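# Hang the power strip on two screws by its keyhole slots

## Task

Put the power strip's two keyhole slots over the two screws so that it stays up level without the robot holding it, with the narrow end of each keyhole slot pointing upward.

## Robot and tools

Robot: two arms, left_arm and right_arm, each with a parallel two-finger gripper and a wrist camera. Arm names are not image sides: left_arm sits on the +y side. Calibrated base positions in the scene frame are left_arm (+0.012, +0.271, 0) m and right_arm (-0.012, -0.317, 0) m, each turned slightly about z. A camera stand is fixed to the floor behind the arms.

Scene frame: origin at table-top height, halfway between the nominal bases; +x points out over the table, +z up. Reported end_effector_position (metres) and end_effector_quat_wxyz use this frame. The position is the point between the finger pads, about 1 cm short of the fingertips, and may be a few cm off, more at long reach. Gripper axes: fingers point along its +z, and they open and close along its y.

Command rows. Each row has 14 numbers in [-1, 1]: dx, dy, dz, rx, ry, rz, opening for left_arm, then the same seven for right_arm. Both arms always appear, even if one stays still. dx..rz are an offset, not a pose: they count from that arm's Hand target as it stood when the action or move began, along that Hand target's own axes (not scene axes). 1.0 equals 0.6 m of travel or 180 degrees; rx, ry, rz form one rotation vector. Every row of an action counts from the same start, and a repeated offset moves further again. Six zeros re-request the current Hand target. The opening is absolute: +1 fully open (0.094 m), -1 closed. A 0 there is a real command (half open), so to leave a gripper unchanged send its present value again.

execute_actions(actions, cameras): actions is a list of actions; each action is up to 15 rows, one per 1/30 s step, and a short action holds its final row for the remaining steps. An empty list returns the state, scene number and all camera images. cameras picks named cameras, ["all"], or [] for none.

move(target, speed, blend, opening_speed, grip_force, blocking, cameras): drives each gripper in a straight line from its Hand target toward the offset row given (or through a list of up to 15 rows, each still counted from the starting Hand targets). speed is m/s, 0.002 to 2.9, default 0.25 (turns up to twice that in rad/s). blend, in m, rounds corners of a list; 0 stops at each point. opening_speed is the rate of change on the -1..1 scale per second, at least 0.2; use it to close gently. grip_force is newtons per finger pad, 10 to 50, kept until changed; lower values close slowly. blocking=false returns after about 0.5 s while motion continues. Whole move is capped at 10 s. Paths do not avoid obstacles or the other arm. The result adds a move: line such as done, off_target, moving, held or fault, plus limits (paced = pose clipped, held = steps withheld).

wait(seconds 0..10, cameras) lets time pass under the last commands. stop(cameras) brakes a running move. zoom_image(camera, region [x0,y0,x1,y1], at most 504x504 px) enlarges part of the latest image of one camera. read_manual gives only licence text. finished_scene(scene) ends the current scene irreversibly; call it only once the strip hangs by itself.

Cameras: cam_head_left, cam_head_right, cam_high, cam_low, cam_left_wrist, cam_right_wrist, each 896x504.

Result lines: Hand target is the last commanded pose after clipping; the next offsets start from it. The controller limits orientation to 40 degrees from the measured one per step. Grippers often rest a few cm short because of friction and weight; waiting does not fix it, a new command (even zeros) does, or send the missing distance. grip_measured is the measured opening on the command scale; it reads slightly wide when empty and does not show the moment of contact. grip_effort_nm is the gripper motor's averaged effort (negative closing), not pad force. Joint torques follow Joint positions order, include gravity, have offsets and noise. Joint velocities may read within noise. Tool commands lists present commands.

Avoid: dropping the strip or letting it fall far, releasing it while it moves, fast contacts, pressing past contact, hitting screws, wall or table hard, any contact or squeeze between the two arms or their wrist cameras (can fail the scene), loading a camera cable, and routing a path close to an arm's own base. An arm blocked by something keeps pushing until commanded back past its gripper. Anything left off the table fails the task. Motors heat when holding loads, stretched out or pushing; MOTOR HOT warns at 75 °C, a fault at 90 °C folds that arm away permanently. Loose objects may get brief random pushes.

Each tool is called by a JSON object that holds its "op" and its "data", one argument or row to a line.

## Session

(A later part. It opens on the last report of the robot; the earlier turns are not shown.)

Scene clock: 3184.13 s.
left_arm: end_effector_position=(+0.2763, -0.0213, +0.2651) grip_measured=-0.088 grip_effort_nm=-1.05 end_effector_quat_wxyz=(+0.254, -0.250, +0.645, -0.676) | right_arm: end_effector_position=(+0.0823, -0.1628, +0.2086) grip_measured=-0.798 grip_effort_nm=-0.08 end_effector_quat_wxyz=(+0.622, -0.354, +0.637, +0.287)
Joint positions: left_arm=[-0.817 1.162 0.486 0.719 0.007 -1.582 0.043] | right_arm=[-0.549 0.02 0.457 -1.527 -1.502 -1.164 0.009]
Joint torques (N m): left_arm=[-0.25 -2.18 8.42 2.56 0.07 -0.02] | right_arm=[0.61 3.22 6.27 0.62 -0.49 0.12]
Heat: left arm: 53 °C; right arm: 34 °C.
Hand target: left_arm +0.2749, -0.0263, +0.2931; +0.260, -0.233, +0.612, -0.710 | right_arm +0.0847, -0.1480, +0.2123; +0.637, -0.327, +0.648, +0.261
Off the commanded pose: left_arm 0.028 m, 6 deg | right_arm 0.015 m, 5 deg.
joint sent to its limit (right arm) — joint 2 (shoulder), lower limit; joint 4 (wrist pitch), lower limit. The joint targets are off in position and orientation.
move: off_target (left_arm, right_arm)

{"op": "move", "data": {
  "target": [
    [0,0.007,-0.001,0,0,0.00,-0.16,0,0,0,0,0,0,-0.8]
  ],
  "speed": 0.05
}}

{"op": "move", "data": {
  "target": [
    [0,0.006,0,0,0,0.00,-0.16,0,0,0,0,0,0,-0.8]
  ],
  "speed": 0.05
}}

{"op": "move", "data": {
  "target": [
    [0,0.006,0,0,0,0.00,-0.16,0,0,0,0,0,0,-0.8]
  ],
  "speed": 0.05
}}

{"op": "move", "data": {
  "target": [
    [0,0.006,0,0,0,0.00,-0.16,0,0,0,0,0,0,-0.8]
  ],
  "speed": 0.05
}}

Scene clock: 3191.63 s.
left_arm: end_effector_position=(+0.2763, -0.0214, +0.2650) grip_measured=-0.088 grip_effort_nm=-1.05 end_effector_quat_wxyz=(+0.255, -0.249, +0.642, -0.679) | right_arm: end_effector_position=(+0.0823, -0.1628, +0.2086) grip_measured=-0.798 grip_effort_nm=-0.09 end_effector_quat_wxyz=(+0.622, -0.354, +0.637, +0.287)
Joint positions: left_arm=[-0.817 1.168 0.48 0.739 0.007 -1.582 0.043] | right_arm=[-0.549 0.02 0.457 -1.527 -1.502 -1.164 0.009]
Joint torques (N m): left_arm=[-0.31 -1.69 7.98 2.61 0.06 -0.01] | right_arm=[0.64 3.23 6.3 0.63 -0.49 0.11]
Heat: left arm: 52 °C; right arm: 34 °C.
Hand target: left_arm +0.2749, -0.0263, +0.2888; +0.260, -0.233, +0.612, -0.710 | right_arm +0.0847, -0.1480, +0.2123; +0.637, -0.327, +0.648, +0.261
Off the commanded pose: left_arm 0.024 m, 5 deg | right_arm 0.015 m, 5 deg.
joint sent to its limit (right arm) — joint 2 (shoulder), lower limit; joint 4 (wrist pitch), lower limit. The joint targets are off in position and orientation.
move: off_target (left_arm, right_arm)

Scene clock: 3192.63 s.
left_arm: end_effector_position=(+0.2762, -0.0213, +0.2648) grip_measured=-0.088 grip_effort_nm=-1.05 end_effector_quat_wxyz=(+0.256, -0.247, +0.638, -0.683) | right_arm: end_effector_position=(+0.0823, -0.1628, +0.2086) grip_measured=-0.798 grip_effort_nm=-0.08 end_effector_quat_wxyz=(+0.622, -0.354, +0.637, +0.287)
Joint positions: left_arm=[-0.817 1.177 0.469 0.773 0.007 -1.582 0.043] | right_arm=[-0.549 0.02 0.457 -1.527 -1.502 -1.164 0.009]
Joint torques (N m): left_arm=[-0.31 -1.48 8.02 2.44 0.04 -0.03] | right_arm=[0.58 3.41 6.23 0.62 -0.5 0.12]
Heat: left arm: 52 °C; right arm: 34 °C.
Hand target: left_arm +0.2752, -0.0268, +0.2853; +0.260, -0.233, +0.612, -0.710 | right_arm +0.0847, -0.1480, +0.2123; +0.637, -0.327, +0.648, +0.261
Off the commanded pose: left_arm 0.021 m, 5 deg | right_arm 0.015 m, 5 deg.
joint sent to its limit (right arm) — joint 2 (shoulder), lower limit; joint 4 (wrist pitch), lower limit. The joint targets are off in position and orientation.
move: off_target (left_arm, right_arm)

Scene clock: 3193.63 s.
left_arm: end_effector_position=(+0.2762, -0.0212, +0.2643) grip_measured=-0.088 grip_effort_nm=-1.05 end_effector_quat_wxyz=(+0.258, -0.245, +0.633, -0.687) | right_arm: end_effector_position=(+0.0823, -0.1628, +0.2086) grip_measured=-0.798 grip_effort_nm=-0.09 end_effector_quat_wxyz=(+0.622, -0.354, +0.637, +0.287)
Joint positions: left_arm=[-0.817 1.188 0.458 0.807 0.007 -1.582 0.043] | right_arm=[-0.549 0.02 0.457 -1.527 -1.502 -1.164 0.009]
Joint torques (N m): left_arm=[-0.36 -1.33 8.2 2.3 0.06 -0.05] | right_arm=[0.54 3.19 6.34 0.62 -0.48 0.14]
Heat: left arm: 52 °C; right arm: 34 °C.
Hand target: left_arm +0.2755, -0.0272, +0.2817; +0.260, -0.233, +0.612, -0.710 | right_arm +0.0847, -0.1480, +0.2123; +0.637, -0.327, +0.648, +0.261
Off the commanded pose: left_arm 0.018 m, 4 deg | right_arm 0.015 m, 5 deg.
joint sent to its limit (right arm) — joint 2 (shoulder), lower limit; joint 4 (wrist pitch), lower limit. The joint targets are off in position and orientation.
move: off_target (left_arm, right_arm)

Scene clock: 3194.63 s.
left_arm: end_effector_position=(+0.2760, -0.0210, +0.2640) grip_measured=-0.088 grip_effort_nm=-1.05 end_effector_quat_wxyz=(+0.260, -0.243, +0.629, -0.691) | right_arm: end_effector_position=(+0.0823, -0.1628, +0.2086) grip_measured=-0.798 grip_effort_nm=-0.08 end_effector_quat_wxyz=(+0.622, -0.354, +0.637, +0.287)
Joint positions: left_arm=[-0.817 1.199 0.448 0.842 0.007 -1.582 0.043] | right_arm=[-0.549 0.02 0.457 -1.527 -1.502 -1.164 0.009]
Joint torques (N m): left_arm=[-0.36 -1.11 8.2 2.16 0.04 -0.03] | right_arm=[0.53 3.28 6.3 0.61 -0.47 0.11]
Heat: left arm: 52 °C; right arm: 34 °C.
Hand target: left_arm +0.2758, -0.0276, +0.2782; +0.260, -0.233, +0.612, -0.710 | right_arm +0.0847, -0.1480, +0.2123; +0.637, -0.327, +0.648, +0.261
Off the commanded pose: left_arm 0.016 m, 3 deg | right_arm 0.015 m, 5 deg.
joint sent to its limit (right arm) — joint 2 (shoulder), lower limit; joint 4 (wrist pitch), lower limit. The joint targets are off in position and orientation.
move: off_target (left_arm, right_arm)

{"op": "move", "data": {
  "target": [
    [0,0.0,-0.012,-0.008,0,0.00,-0.16,0,0,0,0,0,0,-0.8],
    [0,0.012,-0.016,-0.008,0,0.00,-0.16,0,0,0,0,0,0,-0.8]
  ],
  "speed": 0.05
}}

{"op": "move", "data": {
  "target": [
    [0,0.003,0,0,0,0.00,-0.16,0,0,0,0,0,0,-0.8]
  ],
  "speed": 0.05,
  "cameras": ["cam_right_wrist"]
}}

{"op": "zoom_image", "data": {
  "camera": "cam_right_wrist",
  "region": [480, 0, 660, 160]
}}

Scene clock: 3206.40 s.
left_arm: end_effector_position=(+0.2746, -0.0194, +0.2558) grip_measured=-0.088 grip_effort_nm=-1.05 end_effector_quat_wxyz=(+0.257, -0.246, +0.635, -0.686) | right_arm: end_effector_position=(+0.0823, -0.1628, +0.2086) grip_measured=-0.798 grip_effort_nm=-0.08 end_effector_quat_wxyz=(+0.622, -0.354, +0.637, +0.287)
Joint positions: left_arm=[-0.817 1.197 0.429 0.842 0.007 -1.582 0.043] | right_arm=[-0.549 0.02 0.457 -1.527 -1.502 -1.164 0.009]
Joint torques (N m): left_arm=[-0.4 -3.63 7.02 1.89 0.05 -0.04] | right_arm=[0.57 3.33 6.42 0.62 -0.47 0.1]
Heat: left arm: 52 °C; right arm: 34 °C.
Hand target: left_arm +0.2702, -0.0213, +0.2697; +0.257, -0.236, +0.621, -0.702 | right_arm +0.0847, -0.1480, +0.2123; +0.637, -0.327, +0.648, +0.261
Off the commanded pose: left_arm 0.015 m, 3 deg | right_arm 0.015 m, 5 deg.
joint sent to its limit (right arm) — joint 2 (shoulder), lower limit; joint 4 (wrist pitch), lower limit. The joint targets are off in position and orientation.
move: off_target (left_arm, right_arm)

Scene clock: 3207.40 s.
left_arm: end_effector_position=(+0.2746, -0.0194, +0.2558) grip_measured=-0.088 grip_effort_nm=-1.05 end_effector_quat_wxyz=(+0.257, -0.246, +0.635, -0.686) | right_arm: end_effector_position=(+0.0823, -0.1628, +0.2086) grip_measured=-0.798 grip_effort_nm=-0.08 end_effector_quat_wxyz=(+0.622, -0.354, +0.637, +0.287)
Joint positions: left_arm=[-0.817 1.197 0.429 0.842 0.007 -1.582 0.043] | right_arm=[-0.549 0.02 0.457 -1.527 -1.502 -1.164 0.009]
Joint torques (N m): left_arm=[-0.28 -3.29 6.76 2 0.05 -0.02] | right_arm=[0.55 3.29 6.31 0.6 -0.49 0.11]
Heat: left arm: 52 °C; right arm: 34 °C.
Hand target: left_arm +0.2703, -0.0214, +0.2679; +0.257, -0.236, +0.621, -0.702 | right_arm +0.0847, -0.1480, +0.2123; +0.637, -0.327, +0.648, +0.261
Off the commanded pose: left_arm 0.013 m, 3 deg | right_arm 0.015 m, 5 deg.
joint sent to its limit (right arm) — joint 2 (shoulder), lower limit; joint 4 (wrist pitch), lower limit. The joint targets are off in position and orientation.
move: off_target (left_arm, right_arm)
Images, in order (width x height): cam_right_wrist 896x504.

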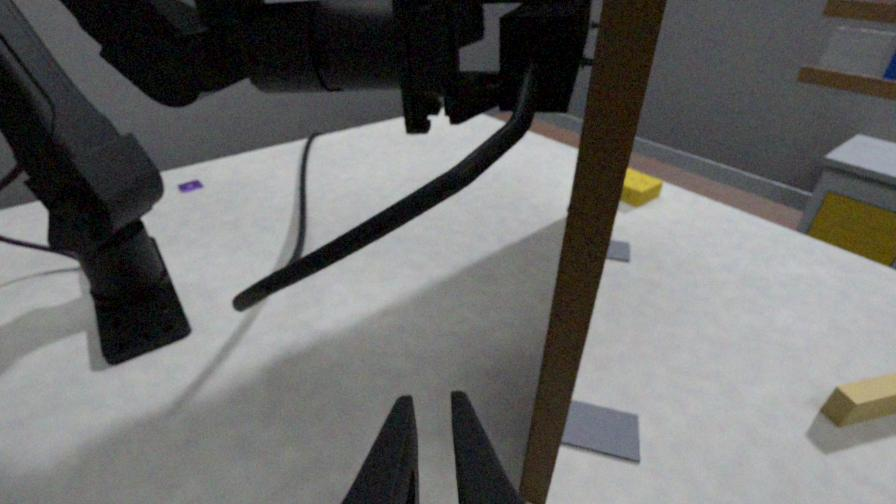

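Scaled by 2.800.

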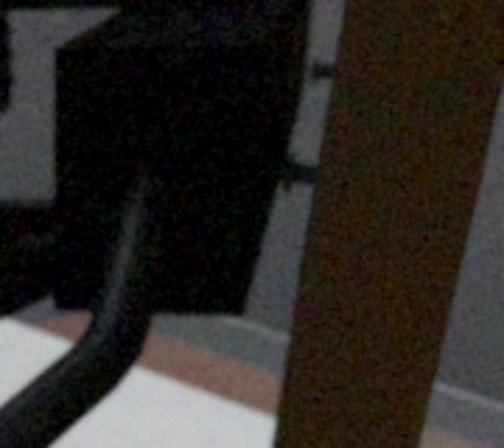

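{"op": "move", "data": {
  "target": [
    [0,0,0.014,0,0,0.00,-0.16,0,0,0,0,0,0,-0.8]
  ],
  "speed": 0.05
}}

{"op": "move", "data": {
  "target": [
    [0,0,0.006,0,0,0.00,-0.16,0,0,0,0,0,0,-0.8]
  ],
  "speed": 0.05
}}

{"op": "move", "data": {
  "target": [
    [0,0,0.006,0,0,0.00,-0.16,0,0,0,0,0,0,-0.8]
  ],
  "speed": 0.05,
  "cameras": ["cam_right_wrist"]
}}

{"op": "zoom_image", "data": {
  "camera": "cam_right_wrist",
  "region": [480, 0, 660, 160]
}}

Scene clock: 3214.77 s.
left_arm: end_effector_position=(+0.2766, -0.0217, +0.2472) grip_measured=-0.088 grip_effort_nm=-1.05 end_effector_quat_wxyz=(+0.255, -0.249, +0.642, -0.679) | right_arm: end_effector_position=(+0.0823, -0.1628, +0.2086) grip_measured=-0.798 grip_effort_nm=-0.08 end_effector_quat_wxyz=(+0.622, -0.354, +0.637, +0.287)
Joint positions: left_arm=[-0.817 1.22 0.429 0.842 0.007 -1.582 0.043] | right_arm=[-0.549 0.02 0.457 -1.527 -1.502 -1.164 0.009]
Joint torques (N m): left_arm=[-0.32 -2.33 8.76 2.12 0.07 -0.01] | right_arm=[0.64 3.28 6.23 0.59 -0.45 0.13]
Heat: left arm: 51 °C; right arm: 34 °C.
Hand target: left_arm +0.2758, -0.0277, +0.2689; +0.257, -0.236, +0.621, -0.702 | right_arm +0.0847, -0.1480, +0.2123; +0.637, -0.327, +0.648, +0.261
Off the commanded pose: left_arm 0.023 m, 4 deg | right_arm 0.015 m, 5 deg.
joint sent to its limit (right arm) — joint 2 (shoulder), lower limit; joint 4 (wrist pitch), lower limit. The joint targets are off in position and orientation.
move: off_target (left_arm, right_arm)

Scene clock: 3215.77 s.
left_arm: end_effector_position=(+0.2767, -0.0218, +0.2467) grip_measured=-0.088 grip_effort_nm=-1.05 end_effector_quat_wxyz=(+0.255, -0.249, +0.643, -0.678) | right_arm: end_effector_position=(+0.0823, -0.1628, +0.2086) grip_measured=-0.798 grip_effort_nm=-0.08 end_effector_quat_wxyz=(+0.622, -0.354, +0.637, +0.287)
Joint positions: left_arm=[-0.817 1.222 0.429 0.842 0.007 -1.582 0.043] | right_arm=[-0.549 0.02 0.457 -1.527 -1.502 -1.164 0.009]
Joint torques (N m): left_arm=[-0.42 -1.42 9.59 2.18 0.04 -0.04] | right_arm=[0.64 3.26 6.42 0.61 -0.49 0.15]
Heat: left arm: 51 °C; right arm: 34 °C.
Hand target: left_arm +0.2781, -0.0304, +0.2694; +0.257, -0.236, +0.621, -0.702 | right_arm +0.0847, -0.1480, +0.2123; +0.637, -0.327, +0.648, +0.261
Off the commanded pose: left_arm 0.024 m, 4 deg | right_arm 0.015 m, 5 deg.
joint sent to its limit (right arm) — joint 2 (shoulder), lower limit; joint 4 (wrist pitch), lower limit. The joint targets are off in position and orientation.
move: off_target (left_arm, right_arm)

Scene clock: 3216.77 s.
left_arm: end_effector_position=(+0.2770, -0.0221, +0.2470) grip_measured=-0.088 grip_effort_nm=-1.05 end_effector_quat_wxyz=(+0.255, -0.249, +0.642, -0.679) | right_arm: end_effector_position=(+0.0823, -0.1628, +0.2086) grip_measured=-0.798 grip_effort_nm=-0.08 end_effector_quat_wxyz=(+0.622, -0.354, +0.637, +0.287)
Joint positions: left_arm=[-0.817 1.225 0.429 0.848 0.007 -1.582 0.043] | right_arm=[-0.549 0.02 0.457 -1.527 -1.502 -1.164 0.009]
Joint torques (N m): left_arm=[-0.34 -0.68 10.52 2.15 0.06 -0.04] | right_arm=[0.65 3.15 6.34 0.6 -0.48 0.13]
Heat: left arm: 51 °C; right arm: 34 °C.
Hand target: left_arm +0.2805, -0.0331, +0.2698; +0.257, -0.236, +0.621, -0.702 | right_arm +0.0847, -0.1480, +0.2123; +0.637, -0.327, +0.648, +0.261
Off the commanded pose: left_arm 0.026 m, 4 deg | right_arm 0.015 m, 5 deg.
joint sent to its limit (right arm) — joint 2 (shoulder), lower limit; joint 4 (wrist pitch), lower limit. The joint targets are off in position and orientation.
move: off_target (left_arm, right_arm)
Images, in order (width x height): cam_right_wrist 896x504.

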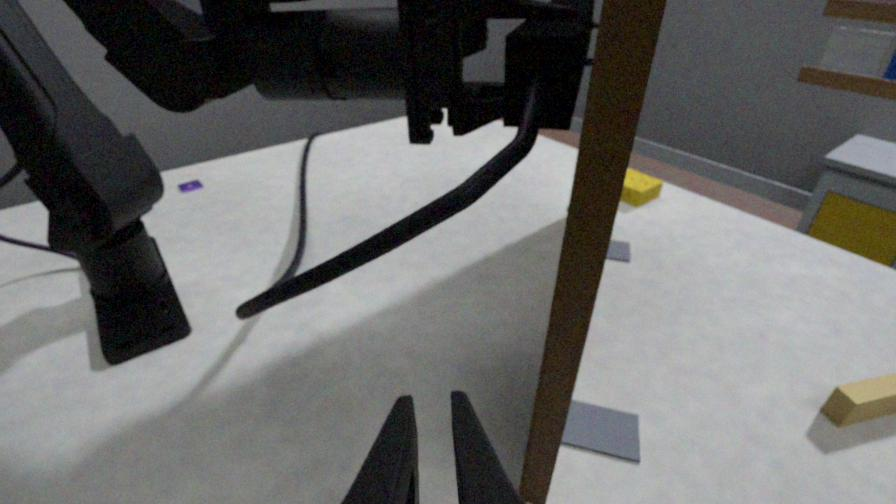

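Scaled by 2.800.

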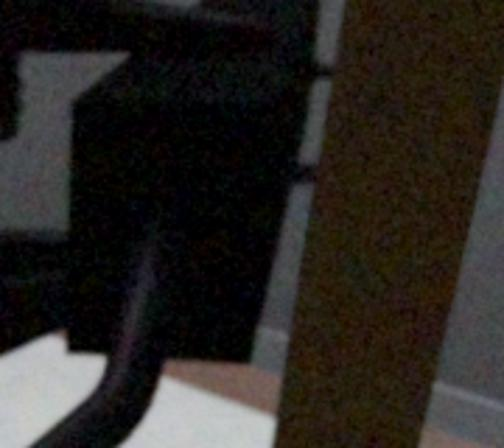

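{"op": "move", "data": {
  "target": [
    [0,-0.0,-0.02,0,0,0.00,-0.16,0,0,0,0,0,0,-0.8],
    [0,-0.035,-0.024,0,0,0.00,-0.16,0,0,0,0,0,0,-0.8]
  ],
  "speed": 0.05
}}

{"op": "move", "data": {
  "target": [
    [0,0,0.014,0,0,0.00,-0.16,0,0,0,0,0,0,-0.8]
  ],
  "speed": 0.05
}}

{"op": "move", "data": {
  "target": [
    [0,0,0.006,0,0,0.00,-0.16,0,0,0,0,0,0,-0.8]
  ],
  "speed": 0.05
}}

Scene clock: 3226.53 s.
left_arm: end_effector_position=(+0.2720, -0.0166, +0.2463) grip_measured=-0.088 grip_effort_nm=-1.05 end_effector_quat_wxyz=(+0.251, -0.253, +0.653, -0.669) | right_arm: end_effector_position=(+0.0823, -0.1628, +0.2086) grip_measured=-0.798 grip_effort_nm=-0.09 end_effector_quat_wxyz=(+0.622, -0.354, +0.637, +0.287)
Joint positions: left_arm=[-0.817 1.162 0.428 0.755 0.007 -1.582 0.043] | right_arm=[-0.549 0.02 0.457 -1.527 -1.502 -1.164 0.009]
Joint torques (N m): left_arm=[-0.17 -5.75 11.36 1.65 0.08 -0.03] | right_arm=[0.53 3.25 6.45 0.61 -0.47 0.11]
Heat: left arm: 51 °C; right arm: 34 °C.
Hand target: left_arm +0.2697, -0.0203, +0.2888; +0.257, -0.236, +0.621, -0.702 | right_arm +0.0847, -0.1480, +0.2123; +0.637, -0.327, +0.648, +0.261
Off the commanded pose: left_arm 0.043 m, 6 deg | right_arm 0.015 m, 5 deg.
joint sent to its limit (right arm) — joint 2 (shoulder), lower limit; joint 4 (wrist pitch), lower limit. The joint targets are off in position and orientation.
move: off_target (left_arm, right_arm)

Scene clock: 3227.80 s.
left_arm: end_effector_position=(+0.2745, -0.0193, +0.2564) grip_measured=-0.088 grip_effort_nm=-1.05 end_effector_quat_wxyz=(+0.253, -0.250, +0.646, -0.675) | right_arm: end_effector_position=(+0.0823, -0.1628, +0.2086) grip_measured=-0.798 grip_effort_nm=-0.08 end_effector_quat_wxyz=(+0.622, -0.354, +0.637, +0.287)
Joint positions: left_arm=[-0.817 1.168 0.454 0.755 0.007 -1.582 0.043] | right_arm=[-0.549 0.02 0.457 -1.527 -1.502 -1.164 0.009]
Joint torques (N m): left_arm=[-0.28 -3.14 11.52 1.78 0.06 -0.03] | right_arm=[0.64 3.32 6.22 0.63 -0.5 0.08]
Heat: left arm: 51 °C; right arm: 34 °C.
Hand target: left_arm +0.2751, -0.0266, +0.2899; +0.257, -0.236, +0.621, -0.702 | right_arm +0.0847, -0.1480, +0.2123; +0.637, -0.327, +0.648, +0.261
Off the commanded pose: left_arm 0.034 m, 5 deg | right_arm 0.015 m, 5 deg.
joint sent to its limit (right arm) — joint 2 (shoulder), lower limit; joint 4 (wrist pitch), lower limit. The joint targets are off in position and orientation.
move: off_target (left_arm, right_arm)

Scene clock: 3228.83 s.
left_arm: end_effector_position=(+0.2764, -0.0215, +0.2556) grip_measured=-0.088 grip_effort_nm=-1.05 end_effector_quat_wxyz=(+0.253, -0.251, +0.647, -0.674) | right_arm: end_effector_position=(+0.0823, -0.1628, +0.2086) grip_measured=-0.798 grip_effort_nm=-0.08 end_effector_quat_wxyz=(+0.622, -0.354, +0.637, +0.287)
Joint positions: left_arm=[-0.817 1.182 0.463 0.755 0.007 -1.582 0.043] | right_arm=[-0.549 0.02 0.457 -1.527 -1.502 -1.164 0.009]
Joint torques (N m): left_arm=[-0.25 -3.11 11.56 1.85 0.06 -0.05] | right_arm=[0.61 3.29 6.31 0.63 -0.46 0.12]
Heat: left arm: 51 °C; right arm: 34 °C.
Hand target: left_arm +0.2775, -0.0293, +0.2903; +0.257, -0.236, +0.621, -0.702 | right_arm +0.0847, -0.1480, +0.2123; +0.637, -0.327, +0.648, +0.261
Off the commanded pose: left_arm 0.036 m, 5 deg | right_arm 0.015 m, 5 deg.
joint sent to its limit (right arm) — joint 2 (shoulder), lower limit; joint 4 (wrist pitch), lower limit. The joint targets are off in position and orientation.
move: off_target (left_arm, right_arm)

{"op": "move", "data": {
  "target": [
    [0,0.0,-0.02,0,0,0.00,-0.16,0,0,0,0,0,0,-0.8],
    [0,0.006,-0.02,0,0,0.00,-0.16,0,0,0,0,0,0,-0.8]
  ],
  "speed": 0.05
}}

{"op": "move", "data": {
  "target": [
    [0,0,0.014,0,0,0.00,-0.16,0,0,0,0,0,0,-0.8]
  ],
  "speed": 0.05
}}

{"op": "move", "data": {
  "target": [
    [0,0,0.006,0,0,0.00,-0.16,0,0,0,0,0,0,-0.8]
  ],
  "speed": 0.05
}}

Scene clock: 3238.80 s.
left_arm: end_effector_position=(+0.2753, -0.0202, +0.2599) grip_measured=-0.088 grip_effort_nm=-1.05 end_effector_quat_wxyz=(+0.254, -0.249, +0.644, -0.677) | right_arm: end_effector_position=(+0.0823, -0.1628, +0.2086) grip_measured=-0.798 grip_effort_nm=-0.08 end_effector_quat_wxyz=(+0.622, -0.354, +0.637, +0.287)
Joint positions: left_arm=[-0.817 1.17 0.463 0.754 0.007 -1.582 0.043] | right_arm=[-0.549 0.02 0.457 -1.527 -1.502 -1.164 0.009]
Joint torques (N m): left_arm=[-0.29 -4.96 8.06 1.86 0.06 -0.03] | right_arm=[0.55 3.34 6.35 0.63 -0.48 0.12]
Heat: left arm: 51 °C; right arm: 34 °C.
Hand target: left_arm +0.2699, -0.0206, +0.2853; +0.257, -0.236, +0.621, -0.702 | right_arm +0.0847, -0.1480, +0.2123; +0.637, -0.327, +0.648, +0.261
Off the commanded pose: left_arm 0.026 m, 4 deg | right_arm 0.015 m, 5 deg.
joint sent to its limit (right arm) — joint 2 (shoulder), lower limit; joint 4 (wrist pitch), lower limit. The joint targets are off in position and orientation.
move: off_target (left_arm, right_arm)

Scene clock: 3239.83 s.
left_arm: end_effector_position=(+0.2763, -0.0213, +0.2559) grip_measured=-0.088 grip_effort_nm=-1.05 end_effector_quat_wxyz=(+0.253, -0.251, +0.647, -0.674) | right_arm: end_effector_position=(+0.0823, -0.1628, +0.2086) grip_measured=-0.798 grip_effort_nm=-0.09 end_effector_quat_wxyz=(+0.622, -0.354, +0.637, +0.287)
Joint positions: left_arm=[-0.817 1.181 0.463 0.754 0.007 -1.582 0.043] | right_arm=[-0.549 0.02 0.457 -1.527 -1.502 -1.164 0.009]
Joint torques (N m): left_arm=[-0.27 -3.19 10.06 2.02 0.06 -0.03] | right_arm=[0.66 3.23 6.38 0.59 -0.48 0.12]
Heat: left arm: 51 °C; right arm: 34 °C.
Hand target: left_arm +0.2754, -0.0269, +0.2863; +0.257, -0.236, +0.621, -0.702 | right_arm +0.0847, -0.1480, +0.2123; +0.637, -0.327, +0.648, +0.261
Off the commanded pose: left_arm 0.031 m, 5 deg | right_arm 0.015 m, 5 deg.
joint sent to its limit (right arm) — joint 2 (shoulder), lower limit; joint 4 (wrist pitch), lower limit. The joint targets are off in position and orientation.
move: off_target (left_arm, right_arm)

Scene clock: 3240.83 s.
left_arm: end_effector_position=(+0.2767, -0.0218, +0.2529) grip_measured=-0.088 grip_effort_nm=-1.05 end_effector_quat_wxyz=(+0.252, -0.252, +0.650, -0.671) | right_arm: end_effector_position=(+0.0823, -0.1628, +0.2086) grip_measured=-0.798 grip_effort_nm=-0.08 end_effector_quat_wxyz=(+0.622, -0.354, +0.637, +0.287)
Joint positions: left_arm=[-0.817 1.187 0.462 0.754 0.007 -1.582 0.043] | right_arm=[-0.549 0.02 0.457 -1.527 -1.502 -1.164 0.009]
Joint torques (N m): left_arm=[-0.27 -2.63 10.89 2.06 0.07 -0.02] | right_arm=[0.58 3.33 6.24 0.61 -0.48 0.12]
Heat: left arm: 51 °C; right arm: 34 °C.
Hand target: left_arm +0.2777, -0.0296, +0.2867; +0.257, -0.236, +0.621, -0.702 | right_arm +0.0847, -0.1480, +0.2123; +0.637, -0.327, +0.648, +0.261
Off the commanded pose: left_arm 0.035 m, 5 deg | right_arm 0.015 m, 5 deg.
joint sent to its limit (right arm) — joint 2 (shoulder), lower limit; joint 4 (wrist pitch), lower limit. The joint targets are off in position and orientation.
move: off_target (left_arm, right_arm)

{"op": "move", "data": {
  "target": [
    [0,0.002,0.004,0,0,0.00,-0.16,0,0,0,0,0,0,-0.8]
  ],
  "speed": 0.05
}}

{"op": "move", "data": {
  "target": [
    [0,0.002,0.004,0,0,0.00,-0.16,0,0,0,0,0,0,-0.8]
  ],
  "speed": 0.05
}}

{"op": "move", "data": {
  "target": [
    [0,0.002,0.004,0,0,0.00,-0.16,0,0,0,0,0,0,-0.8]
  ],
  "speed": 0.05,
  "cameras": ["cam_right_wrist"]
}}

{"op": "zoom_image", "data": {
  "camera": "cam_right_wrist",
  "region": [480, 0, 660, 160]
}}

Scene clock: 3247.97 s.
left_arm: end_effector_position=(+0.2767, -0.0218, +0.2529) grip_measured=-0.088 grip_effort_nm=-1.05 end_effector_quat_wxyz=(+0.252, -0.252, +0.650, -0.671) | right_arm: end_effector_position=(+0.0823, -0.1628, +0.2086) grip_measured=-0.798 grip_effort_nm=-0.08 end_effector_quat_wxyz=(+0.622, -0.354, +0.637, +0.287)
Joint positions: left_arm=[-0.817 1.187 0.462 0.754 0.007 -1.582 0.043] | right_arm=[-0.549 0.02 0.457 -1.527 -1.502 -1.164 0.009]
Joint torques (N m): left_arm=[-0.29 -1.77 11.14 2.15 0.07 -0.03] | right_arm=[0.62 3.4 6.26 0.62 -0.47 0.11]
Heat: left arm: 51 °C; right arm: 34 °C.
Hand target: left_arm +0.2793, -0.0316, +0.2858; +0.257, -0.236, +0.621, -0.702 | right_arm +0.0847, -0.1480, +0.2123; +0.637, -0.327, +0.648, +0.261
Off the commanded pose: left_arm 0.034 m, 5 deg | right_arm 0.015 m, 5 deg.
joint sent to its limit (right arm) — joint 2 (shoulder), lower limit; joint 4 (wrist pitch), lower limit. The joint targets are off in position and orientation.
move: off_target (left_arm, right_arm)

Scene clock: 3248.97 s.
left_arm: end_effector_position=(+0.2770, -0.0221, +0.2521) grip_measured=-0.088 grip_effort_nm=-1.05 end_effector_quat_wxyz=(+0.252, -0.252, +0.650, -0.671) | right_arm: end_effector_position=(+0.0823, -0.1628, +0.2086) grip_measured=-0.798 grip_effort_nm=-0.08 end_effector_quat_wxyz=(+0.622, -0.354, +0.637, +0.287)
Joint positions: left_arm=[-0.817 1.19 0.462 0.755 0.007 -1.582 0.043] | right_arm=[-0.549 0.02 0.457 -1.527 -1.502 -1.164 0.009]
Joint torques (N m): left_arm=[-0.27 -1.03 11.44 2.24 0.07 -0.03] | right_arm=[0.55 3.34 6.3 0.62 -0.48 0.11]
Heat: left arm: 51 °C; right arm: 34 °C.
Hand target: left_arm +0.2810, -0.0335, +0.2849; +0.257, -0.236, +0.621, -0.702 | right_arm +0.0847, -0.1480, +0.2123; +0.637, -0.327, +0.648, +0.261
Off the commanded pose: left_arm 0.035 m, 5 deg | right_arm 0.015 m, 5 deg.
joint sent to its limit (right arm) — joint 2 (shoulder), lower limit; joint 4 (wrist pitch), lower limit. The joint targets are off in position and orientation.
move: off_target (left_arm, right_arm)

Scene clock: 3249.97 s.
left_arm: end_effector_position=(+0.2771, -0.0222, +0.2524) grip_measured=-0.088 grip_effort_nm=-1.05 end_effector_quat_wxyz=(+0.252, -0.252, +0.650, -0.671) | right_arm: end_effector_position=(+0.0823, -0.1628, +0.2086) grip_measured=-0.798 grip_effort_nm=-0.08 end_effector_quat_wxyz=(+0.622, -0.354, +0.637, +0.287)
Joint positions: left_arm=[-0.817 1.191 0.462 0.759 0.007 -1.582 0.043] | right_arm=[-0.549 0.02 0.457 -1.527 -1.502 -1.164 0.009]
Joint torques (N m): left_arm=[-0.29 -0.23 11.78 2.29 0.07 -0.04] | right_arm=[0.65 3.38 6.37 0.62 -0.5 0.13]
Heat: left arm: 51 °C; right arm: 34 °C.
Hand target: left_arm +0.2826, -0.0354, +0.2840; +0.257, -0.236, +0.621, -0.702 | right_arm +0.0847, -0.1480, +0.2123; +0.637, -0.327, +0.648, +0.261
Off the commanded pose: left_arm 0.035 m, 5 deg | right_arm 0.015 m, 5 deg.
joint sent to its limit (right arm) — joint 2 (shoulder), lower limit; joint 4 (wrist pitch), lower limit. The joint targets are off in position and orientation.
move: off_target (left_arm, right_arm)
Images, in order (width x height): cam_right_wrist 896x504.

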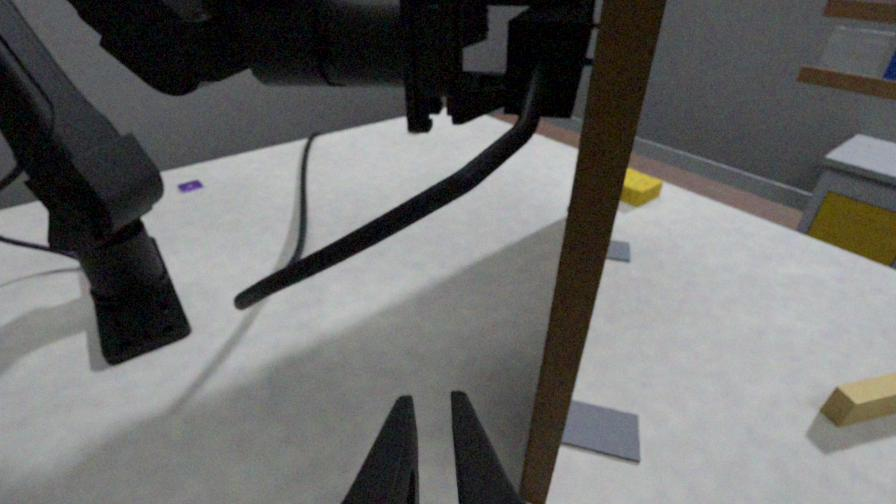

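Scaled by 2.800.

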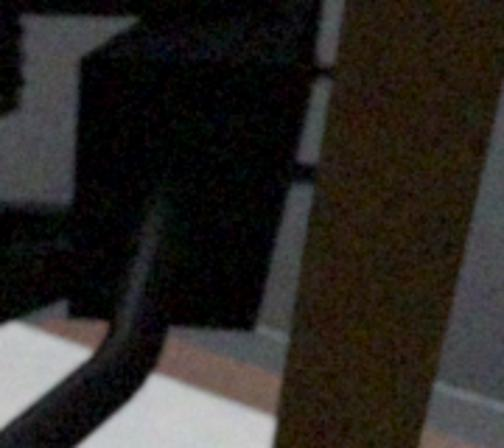

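{"op": "move", "data": {
  "target": [
    [0.008,0,-0.008,0,0,0.00,-0.16,0,0,0,0,0,0,-0.8]
  ],
  "speed": 0.05
}}

{"op": "move", "data": {
  "target": [
    [0.004,0,0,0,0,0.00,-0.16,0,0,0,0,0,0,-0.8]
  ],
  "speed": 0.05
}}

{"op": "move", "data": {
  "target": [
    [0.004,0,0,0,0,0.00,-0.16,0,0,0,0,0,0,-0.8]
  ],
  "speed": 0.05
}}

{"op": "move", "data": {
  "target": [
    [0.004,0,0,0,0,0.00,-0.16,0,0,0,0,0,0,-0.8]
  ],
  "speed": 0.05
}}

Scene clock: 3256.70 s.
left_arm: end_effector_position=(+0.2758, -0.0234, +0.2524) grip_measured=-0.088 grip_effort_nm=-1.05 end_effector_quat_wxyz=(+0.252, -0.252, +0.650, -0.671) | right_arm: end_effector_position=(+0.0823, -0.1628, +0.2086) grip_measured=-0.798 grip_effort_nm=-0.09 end_effector_quat_wxyz=(+0.622, -0.354, +0.637, +0.287)
Joint positions: left_arm=[-0.827 1.191 0.462 0.759 -0.004 -1.582 0.043] | right_arm=[-0.549 0.02 0.457 -1.527 -1.502 -1.164 0.009]
Joint torques (N m): left_arm=[-1.2 -1.57 10.66 2.24 -0.07 -0.02] | right_arm=[0.53 3.21 6.34 0.63 -0.48 0.08]
Heat: left arm: 51 °C; right arm: 34 °C.
Hand target: left_arm +0.2759, -0.0349, +0.2835; +0.257, -0.236, +0.621, -0.702 | right_arm +0.0847, -0.1480, +0.2123; +0.637, -0.327, +0.648, +0.261
Off the commanded pose: left_arm 0.033 m, 5 deg | right_arm 0.015 m, 5 deg.
joint sent to its limit (right arm) — joint 2 (shoulder), lower limit; joint 4 (wrist pitch), lower limit. The joint targets are off in position and orientation.
move: off_target (left_arm, right_arm)

Scene clock: 3257.70 s.
left_arm: end_effector_position=(+0.2754, -0.0235, +0.2530) grip_measured=-0.088 grip_effort_nm=-1.05 end_effector_quat_wxyz=(+0.255, -0.255, +0.648, -0.671) | right_arm: end_effector_position=(+0.0823, -0.1628, +0.2086) grip_measured=-0.798 grip_effort_nm=-0.08 end_effector_quat_wxyz=(+0.622, -0.354, +0.637, +0.287)
Joint positions: left_arm=[-0.836 1.19 0.462 0.759 -0.022 -1.582 0.043] | right_arm=[-0.549 0.02 0.457 -1.527 -1.502 -1.164 0.009]
Joint torques (N m): left_arm=[-1.42 -1.54 10.67 2.21 0.02 -0.02] | right_arm=[0.66 3.28 6.27 0.58 -0.46 0.11]
Heat: left arm: 51 °C; right arm: 34 °C.
Hand target: left_arm +0.2741, -0.0365, +0.2835; +0.257, -0.236, +0.621, -0.702 | right_arm +0.0847, -0.1480, +0.2123; +0.637, -0.327, +0.648, +0.261
Off the commanded pose: left_arm 0.033 m, 5 deg | right_arm 0.015 m, 5 deg.
joint sent to its limit (right arm) — joint 2 (shoulder), lower limit; joint 4 (wrist pitch), lower limit. The joint targets are off in position and orientation.
move: off_target (left_arm, right_arm)

Scene clock: 3258.70 s.
left_arm: end_effector_position=(+0.2754, -0.0234, +0.2530) grip_measured=-0.088 grip_effort_nm=-1.05 end_effector_quat_wxyz=(+0.259, -0.258, +0.647, -0.670) | right_arm: end_effector_position=(+0.0823, -0.1628, +0.2086) grip_measured=-0.798 grip_effort_nm=-0.08 end_effector_quat_wxyz=(+0.622, -0.354, +0.637, +0.287)
Joint positions: left_arm=[-0.843 1.19 0.462 0.759 -0.039 -1.581 0.043] | right_arm=[-0.549 0.02 0.457 -1.527 -1.502 -1.164 0.009]
Joint torques (N m): left_arm=[-1.58 -1.55 10.71 2.23 0.12 0.03] | right_arm=[0.55 3.3 6.26 0.62 -0.47 0.14]
Heat: left arm: 51 °C; right arm: 34 °C.
Hand target: left_arm +0.2722, -0.0381, +0.2835; +0.257, -0.236, +0.621, -0.702 | right_arm +0.0847, -0.1480, +0.2123; +0.637, -0.327, +0.648, +0.261
Off the commanded pose: left_arm 0.034 m, 5 deg | right_arm 0.015 m, 5 deg.
joint sent to its limit (right arm) — joint 2 (shoulder), lower limit; joint 4 (wrist pitch), lower limit. The joint targets are off in position and orientation.
move: off_target (left_arm, right_arm)

Scene clock: 3259.70 s.
left_arm: end_effector_position=(+0.2755, -0.0232, +0.2530) grip_measured=-0.088 grip_effort_nm=-1.05 end_effector_quat_wxyz=(+0.262, -0.262, +0.645, -0.668) | right_arm: end_effector_position=(+0.0823, -0.1628, +0.2086) grip_measured=-0.798 grip_effort_nm=-0.08 end_effector_quat_wxyz=(+0.622, -0.354, +0.637, +0.287)
Joint positions: left_arm=[-0.851 1.19 0.462 0.759 -0.057 -1.581 0.043] | right_arm=[-0.549 0.02 0.457 -1.527 -1.502 -1.164 0.009]
Joint torques (N m): left_arm=[-1.73 -1.48 10.7 2.21 0.22 0.04] | right_arm=[0.64 3.23 6.34 0.63 -0.5 0.11]
Heat: left arm: 51 °C; right arm: 34 °C.
Hand target: left_arm +0.2704, -0.0396, +0.2835; +0.257, -0.236, +0.621, -0.702 | right_arm +0.0847, -0.1480, +0.2123; +0.637, -0.327, +0.648, +0.261
Off the commanded pose: left_arm 0.035 m, 6 deg | right_arm 0.015 m, 5 deg.
joint sent to its limit (right arm) — joint 2 (shoulder), lower limit; joint 4 (wrist pitch), lower limit. The joint targets are off in position and orientation.
move: off_target (left_arm, right_arm)

{"op": "wait", "data": {
  "seconds": 0.2,
  "cameras": ["cam_right_wrist"]
}}

{"op": "zoom_image", "data": {
  "camera": "cam_right_wrist",
  "region": [480, 0, 660, 160]
}}

{"op": "zoom_image", "data": {
  "camera": "cam_right_wrist",
  "region": [570, 0, 620, 80]
}}

Scene clock: 3267.53 s.
left_arm: end_effector_position=(+0.2755, -0.0232, +0.2530) grip_measured=-0.088 grip_effort_nm=-1.05 end_effector_quat_wxyz=(+0.262, -0.262, +0.645, -0.668) | right_arm: end_effector_position=(+0.0823, -0.1628, +0.2086) grip_measured=-0.798 grip_effort_nm=-0.09 end_effector_quat_wxyz=(+0.622, -0.354, +0.637, +0.287)
Joint positions: left_arm=[-0.851 1.19 0.462 0.759 -0.057 -1.581 0.043] | right_arm=[-0.549 0.02 0.457 -1.527 -1.502 -1.164 0.009]
Joint torques (N m): left_arm=[-1.76 -1.51 10.77 2.23 0.2 0] | right_arm=[0.53 3.34 6.2 0.63 -0.49 0.12]
Heat: left arm: 51 °C; right arm: 34 °C.
Hand target: left_arm +0.2704, -0.0397, +0.2835; +0.257, -0.236, +0.621, -0.702 | right_arm +0.0847, -0.1480, +0.2123; +0.637, -0.327, +0.648, +0.261
Tool commands: left_gripper/opening=-0.16 right_gripper/opening=-0.8
Off the commanded pose: left_arm 0.035 m, 6 deg | right_arm 0.015 m, 5 deg.
wait: 0.20 s; at rest from the start
Images, in order (width x height): cam_right_wrist 896x504.

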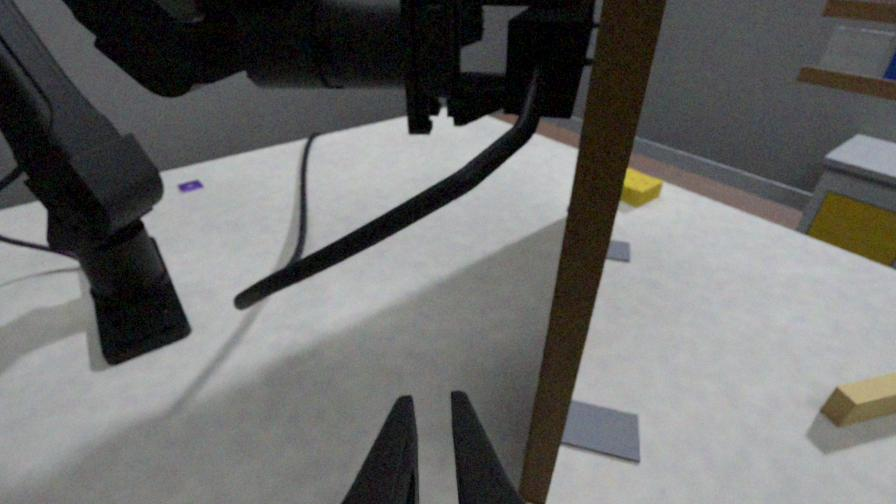

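Scaled by 2.800.

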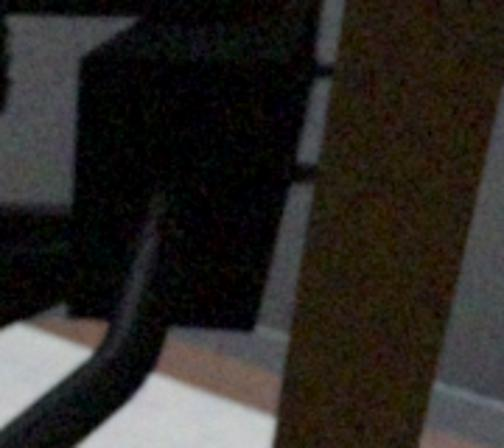

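Scaled by 6.300.

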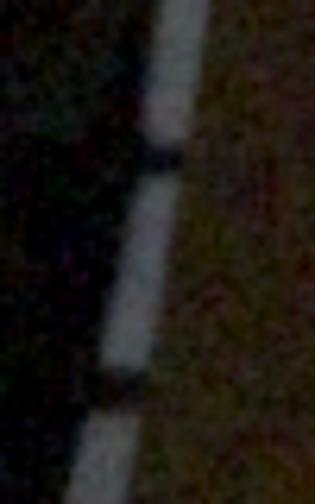

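{"op": "move", "data": {
  "target": [
    [-0.012,0.0,-0.02,0,0,0.00,-0.16,0,0,0,0,0,0,-0.8],
    [-0.012,0.0,-0.024,0,0.028,0.00,-0.16,0,0,0,0,0,0,-0.8]
  ],
  "speed": 0.05,
  "cameras": ["cam_right_wrist"]
}}

{"op": "zoom_image", "data": {
  "camera": "cam_right_wrist",
  "region": [480, 0, 660, 160]
}}

Scene clock: 3285.00 s.
left_arm: end_effector_position=(+0.2747, -0.0229, +0.2535) grip_measured=-0.088 grip_effort_nm=-1.05 end_effector_quat_wxyz=(+0.233, -0.230, +0.657, -0.679) | right_arm: end_effector_position=(+0.0823, -0.1628, +0.2086) grip_measured=-0.798 grip_effort_nm=-0.08 end_effector_quat_wxyz=(+0.622, -0.354, +0.637, +0.287)
Joint positions: left_arm=[-0.776 1.188 0.462 0.759 0.11 -1.581 0.043] | right_arm=[-0.549 0.02 0.457 -1.527 -1.502 -1.164 0.009]
Joint torques (N m): left_arm=[0.55 -5.2 7.6 2.1 0.51 -0.09] | right_arm=[0.55 3.36 6.24 0.63 -0.5 0.11]
Heat: left arm: 51 °C; right arm: 34 °C.
Hand target: left_arm +0.2665, -0.0242, +0.2818; +0.230, -0.205, +0.631, -0.712 | right_arm +0.0847, -0.1480, +0.2123; +0.637, -0.327, +0.648, +0.261
Off the commanded pose: left_arm 0.029 m, 6 deg | right_arm 0.015 m, 5 deg.
joint sent to its limit (right arm) — joint 2 (shoulder), lower limit; joint 4 (wrist pitch), lower limit. The joint targets are off in position and orientation.
move: off_target (left_arm, right_arm)
Images, in order (width x height): cam_right_wrist 896x504.

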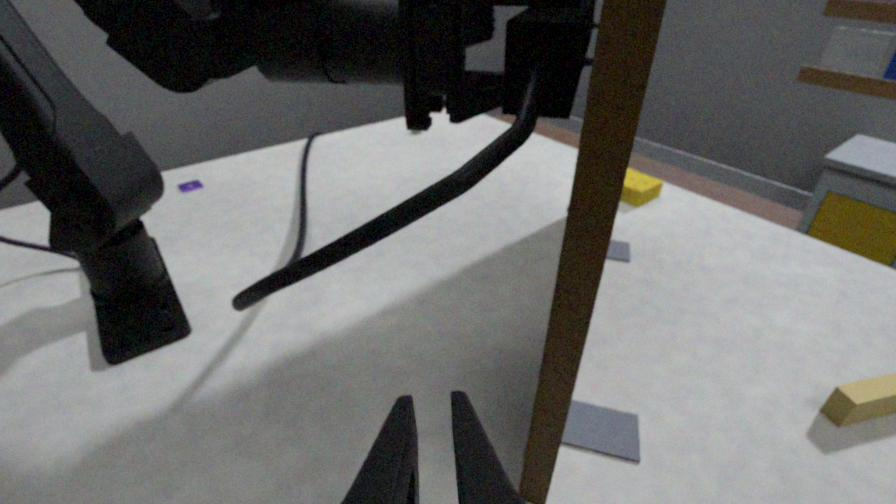

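Scaled by 2.800.

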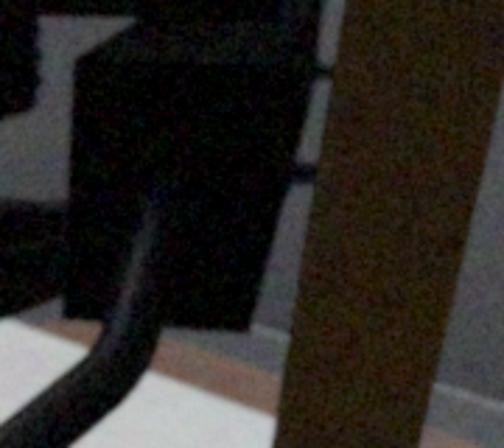

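{"op": "move", "data": {
  "target": [
    [0,0.0,-0.015,0,0.0,0.00,-0.16,0,0,0,0,0,0,-0.8]
  ],
  "speed": 0.05,
  "cameras": ["cam_right_wrist"]
}}

{"op": "zoom_image", "data": {
  "camera": "cam_right_wrist",
  "region": [480, 0, 660, 160]
}}

Scene clock: 3292.23 s.
left_arm: end_effector_position=(+0.2669, -0.0208, +0.2567) grip_measured=-0.088 grip_effort_nm=-1.05 end_effector_quat_wxyz=(+0.225, -0.218, +0.656, -0.687) | right_arm: end_effector_position=(+0.0823, -0.1628, +0.2086) grip_measured=-0.798 grip_effort_nm=-0.09 end_effector_quat_wxyz=(+0.622, -0.354, +0.637, +0.287)
Joint positions: left_arm=[-0.77 1.156 0.443 0.759 0.146 -1.581 0.043] | right_arm=[-0.549 0.02 0.457 -1.527 -1.502 -1.164 0.009]
Joint torques (N m): left_arm=[0.47 -5.81 7.05 1.94 0.15 -0.12] | right_arm=[0.53 3.23 6.31 0.6 -0.49 0.12]
Heat: left arm: 51 °C; right arm: 34 °C.
Hand target: left_arm +0.2613, -0.0169, +0.2807; +0.230, -0.205, +0.631, -0.712 | right_arm +0.0847, -0.1480, +0.2123; +0.637, -0.327, +0.648, +0.261
Off the commanded pose: left_arm 0.025 m, 4 deg | right_arm 0.015 m, 5 deg.
joint sent to its limit (right arm) — joint 2 (shoulder), lower limit; joint 4 (wrist pitch), lower limit. The joint targets are off in position and orientation.
move: off_target (left_arm, right_arm)
Images, in order (width x height): cam_right_wrist 896x504.

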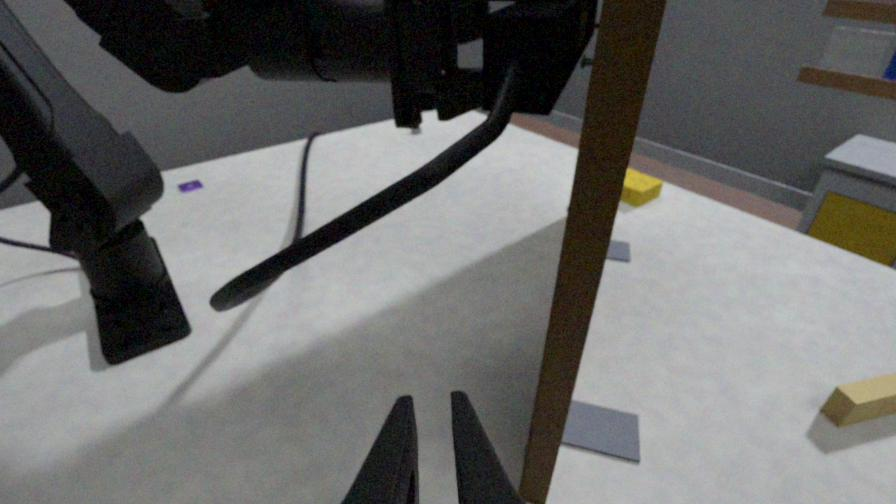

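Scaled by 2.800.

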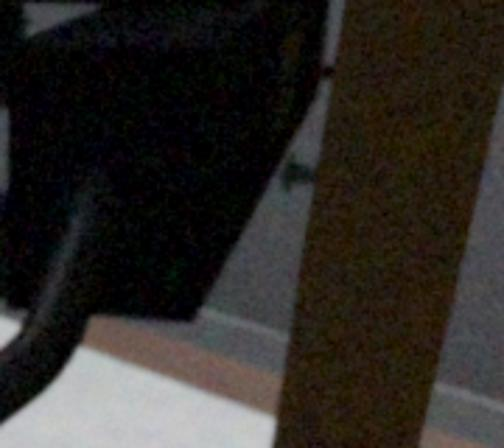

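{"op": "move", "data": {
  "target": [
    [-0.012,0.004,0,0,0.0,0.00,-0.16,0,0,0,0,0,0,-0.8]
  ],
  "speed": 0.05
}}

{"op": "move", "data": {
  "target": [
    [-0.004,0.004,0.003,0,0.0,0.00,-0.16,0,0,0,0,0,0,-0.8]
  ],
  "speed": 0.05,
  "cameras": ["cam_right_wrist"]
}}

{"op": "zoom_image", "data": {
  "camera": "cam_right_wrist",
  "region": [480, 0, 660, 160]
}}

Scene clock: 3302.87 s.
left_arm: end_effector_position=(+0.2721, -0.0154, +0.2567) grip_measured=-0.088 grip_effort_nm=-1.05 end_effector_quat_wxyz=(+0.226, -0.217, +0.656, -0.687) | right_arm: end_effector_position=(+0.0823, -0.1628, +0.2086) grip_measured=-0.798 grip_effort_nm=-0.08 end_effector_quat_wxyz=(+0.622, -0.354, +0.637, +0.287)
Joint positions: left_arm=[-0.735 1.156 0.443 0.759 0.181 -1.581 0.043] | right_arm=[-0.549 0.02 0.457 -1.527 -1.502 -1.164 0.009]
Joint torques (N m): left_arm=[0.49 -4.72 6.79 2.12 0.17 -0.15] | right_arm=[0.57 3.19 6.37 0.63 -0.46 0.15]
Heat: left arm: 50 °C; right arm: 34 °C.
Hand target: left_arm +0.2673, -0.0129, +0.2783; +0.230, -0.205, +0.631, -0.712 | right_arm +0.0847, -0.1480, +0.2123; +0.637, -0.327, +0.648, +0.261
Off the commanded pose: left_arm 0.022 m, 4 deg | right_arm 0.015 m, 5 deg.
joint sent to its limit (right arm) — joint 2 (shoulder), lower limit; joint 4 (wrist pitch), lower limit. The joint targets are off in position and orientation.
move: off_target (left_arm, right_arm)

Scene clock: 3303.87 s.
left_arm: end_effector_position=(+0.2732, -0.0141, +0.2566) grip_measured=-0.088 grip_effort_nm=-1.05 end_effector_quat_wxyz=(+0.226, -0.217, +0.656, -0.687) | right_arm: end_effector_position=(+0.0823, -0.1628, +0.2086) grip_measured=-0.798 grip_effort_nm=-0.08 end_effector_quat_wxyz=(+0.622, -0.354, +0.637, +0.287)
Joint positions: left_arm=[-0.725 1.156 0.443 0.759 0.191 -1.581 0.043] | right_arm=[-0.549 0.02 0.457 -1.527 -1.502 -1.164 0.009]
Joint torques (N m): left_arm=[0.59 -3.47 6.8 2.31 0.07 -0.16] | right_arm=[0.62 3.33 6.37 0.62 -0.5 0.1]
Heat: left arm: 50 °C; right arm: 34 °C.
Hand target: left_arm +0.2704, -0.0132, +0.2761; +0.230, -0.205, +0.631, -0.712 | right_arm +0.0847, -0.1480, +0.2123; +0.637, -0.327, +0.648, +0.261
Off the commanded pose: left_arm 0.020 m, 4 deg | right_arm 0.015 m, 5 deg.
joint sent to its limit (right arm) — joint 2 (shoulder), lower limit; joint 4 (wrist pitch), lower limit. The joint targets are off in position and orientation.
move: off_target (left_arm, right_arm)
Images, in order (width x height): cam_right_wrist 896x504.

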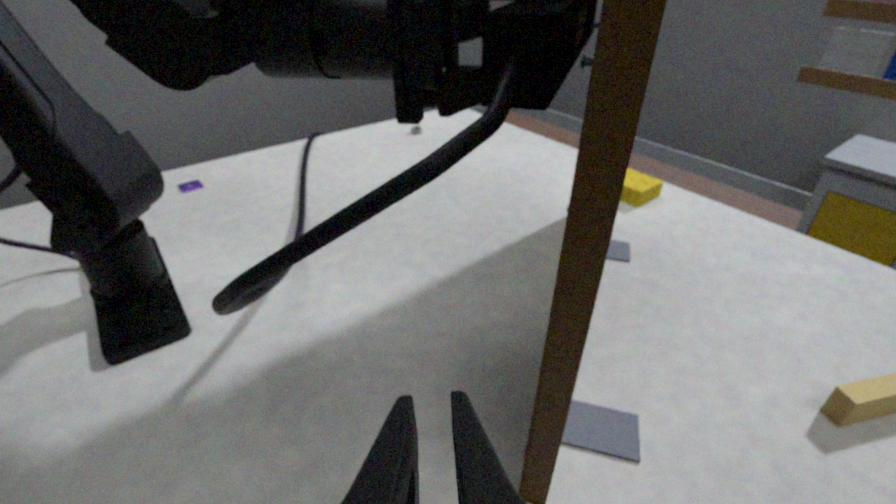

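Scaled by 2.800.

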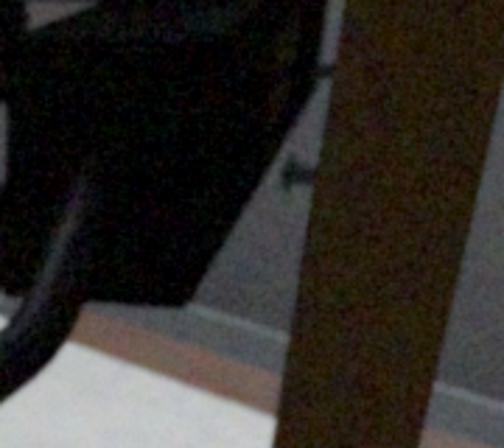

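{"op": "move", "data": {
  "target": [
    [0,0.008,0.003,0,0.0,-0.0035,-0.16,0,0,0,0,0,0,-0.8]
  ],
  "speed": 0.05
}}

{"op": "move", "data": {
  "target": [
    [0,0.006,0.003,0,0.0,0.00,-0.16,0,0,0,0,0,0,-0.8]
  ],
  "speed": 0.05
}}

{"op": "move", "data": {
  "target": [
    [0,0.006,0.003,0,0.0,0.00,-0.16,0,0,0,0,0,0,-0.8]
  ],
  "speed": 0.05
}}

{"op": "move", "data": {
  "target": [
    [0,0.006,0.003,0,0.0,0.00,-0.16,0,0,0,0,0,0,-0.8]
  ],
  "speed": 0.05,
  "cameras": ["cam_right_wrist"]
}}

{"op": "zoom_image", "data": {
  "camera": "cam_right_wrist",
  "region": [480, 0, 660, 160]
}}

Scene clock: 3316.47 s.
left_arm: end_effector_position=(+0.2739, -0.0147, +0.2447) grip_measured=-0.088 grip_effort_nm=-1.05 end_effector_quat_wxyz=(+0.217, -0.225, +0.664, -0.679) | right_arm: end_effector_position=(+0.0823, -0.1628, +0.2086) grip_measured=-0.798 grip_effort_nm=-0.08 end_effector_quat_wxyz=(+0.622, -0.354, +0.637, +0.287)
Joint positions: left_arm=[-0.725 1.173 0.431 0.759 0.191 -1.592 0.043] | right_arm=[-0.549 0.02 0.457 -1.527 -1.502 -1.164 0.009]
Joint torques (N m): left_arm=[0.36 -3.1 6.97 2.6 0.13 -0.18] | right_arm=[0.59 3.33 6.34 0.58 -0.47 0.1]
Heat: left arm: 52 °C; right arm: 34 °C.
Hand target: left_arm +0.2718, -0.0151, +0.2716; +0.226, -0.208, +0.630, -0.713 | right_arm +0.0847, -0.1480, +0.2123; +0.637, -0.327, +0.648, +0.261
Off the commanded pose: left_arm 0.027 m, 6 deg | right_arm 0.015 m, 5 deg.
joint sent to its limit (right arm) — joint 2 (shoulder), lower limit; joint 4 (wrist pitch), lower limit. The joint targets are off in position and orientation.
move: off_target (left_arm, right_arm)

Scene clock: 3317.47 s.
left_arm: end_effector_position=(+0.2753, -0.0159, +0.2395) grip_measured=-0.088 grip_effort_nm=-1.05 end_effector_quat_wxyz=(+0.215, -0.228, +0.668, -0.675) | right_arm: end_effector_position=(+0.0823, -0.1628, +0.2086) grip_measured=-0.798 grip_effort_nm=-0.08 end_effector_quat_wxyz=(+0.622, -0.354, +0.637, +0.287)
Joint positions: left_arm=[-0.725 1.188 0.431 0.76 0.191 -1.592 0.043] | right_arm=[-0.549 0.02 0.457 -1.527 -1.502 -1.164 0.009]
Joint torques (N m): left_arm=[0.17 -3.02 6.86 2.8 0.11 -0.17] | right_arm=[0.54 3.25 6.35 0.6 -0.46 0.1]
Heat: left arm: 52 °C; right arm: 34 °C.
Hand target: left_arm +0.2731, -0.0169, +0.2683; +0.226, -0.208, +0.630, -0.713 | right_arm +0.0847, -0.1480, +0.2123; +0.637, -0.327, +0.648, +0.261
Off the commanded pose: left_arm 0.029 m, 7 deg | right_arm 0.015 m, 5 deg.
joint sent to its limit (right arm) — joint 2 (shoulder), lower limit; joint 4 (wrist pitch), lower limit. The joint targets are off in position and orientation.
move: off_target (left_arm, right_arm)

Scene clock: 3318.47 s.
left_arm: end_effector_position=(+0.2760, -0.0166, +0.2377) grip_measured=-0.088 grip_effort_nm=-1.05 end_effector_quat_wxyz=(+0.217, -0.226, +0.665, -0.678) | right_arm: end_effector_position=(+0.0823, -0.1628, +0.2086) grip_measured=-0.798 grip_effort_nm=-0.08 end_effector_quat_wxyz=(+0.622, -0.354, +0.637, +0.287)
Joint positions: left_arm=[-0.725 1.207 0.422 0.798 0.191 -1.592 0.043] | right_arm=[-0.549 0.02 0.457 -1.527 -1.502 -1.164 0.009]
Joint torques (N m): left_arm=[0.02 -2.85 7.01 2.69 0.07 -0.16] | right_arm=[0.49 3.25 6.23 0.6 -0.48 0.1]
Heat: left arm: 52 °C; right arm: 34 °C.
Hand target: left_arm +0.2743, -0.0187, +0.2649; +0.226, -0.208, +0.630, -0.713 | right_arm +0.0847, -0.1480, +0.2123; +0.637, -0.327, +0.648, +0.261
Off the commanded pose: left_arm 0.027 m, 6 deg | right_arm 0.015 m, 5 deg.
joint sent to its limit (right arm) — joint 2 (shoulder), lower limit; joint 4 (wrist pitch), lower limit. The joint targets are off in position and orientation.
move: off_target (left_arm, right_arm)

Scene clock: 3319.47 s.
left_arm: end_effector_position=(+0.2779, -0.0182, +0.2371) grip_measured=-0.088 grip_effort_nm=-1.05 end_effector_quat_wxyz=(+0.218, -0.225, +0.663, -0.680) | right_arm: end_effector_position=(+0.0823, -0.1628, +0.2086) grip_measured=-0.798 grip_effort_nm=-0.08 end_effector_quat_wxyz=(+0.622, -0.354, +0.637, +0.287)
Joint positions: left_arm=[-0.725 1.228 0.422 0.828 0.19 -1.592 0.043] | right_arm=[-0.549 0.02 0.457 -1.527 -1.502 -1.164 0.009]
Joint torques (N m): left_arm=[-0.1 -2.8 6.83 2.64 0.05 -0.17] | right_arm=[0.55 3.28 6.42 0.61 -0.48 0.12]
Heat: left arm: 52 °C; right arm: 34 °C.
Hand target: left_arm +0.2756, -0.0206, +0.2615; +0.226, -0.208, +0.630, -0.713 | right_arm +0.0847, -0.1480, +0.2123; +0.637, -0.327, +0.648, +0.261
Off the commanded pose: left_arm 0.025 m, 6 deg | right_arm 0.015 m, 5 deg.
joint sent to its limit (right arm) — joint 2 (shoulder), lower limit; joint 4 (wrist pitch), lower limit. The joint targets are off in position and orientation.
move: off_target (left_arm, right_arm)
Images, in order (width x height): cam_right_wrist 896x504.

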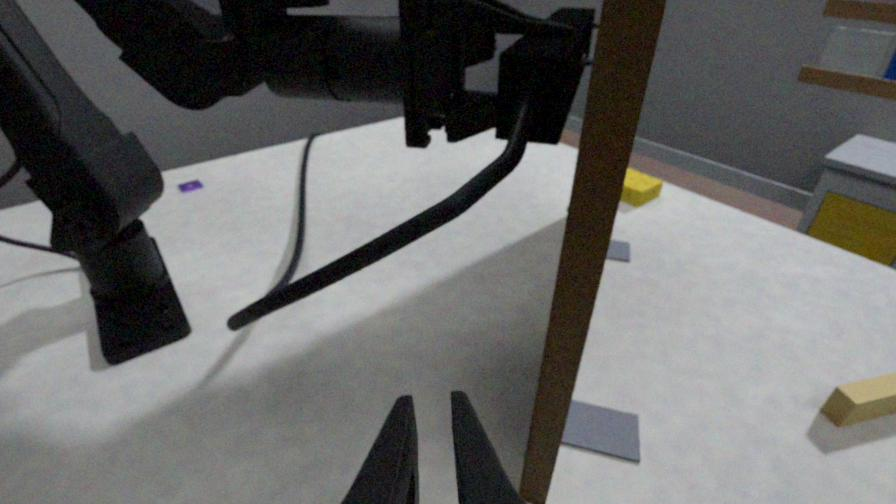

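Scaled by 2.800.

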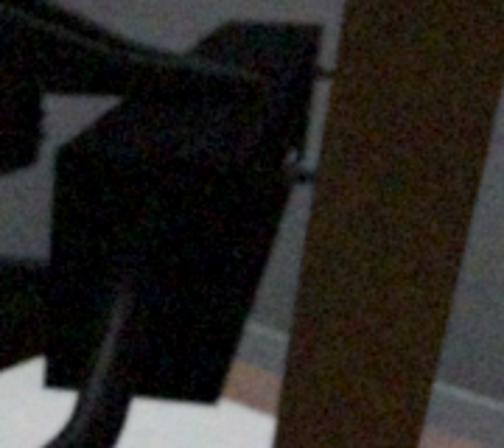

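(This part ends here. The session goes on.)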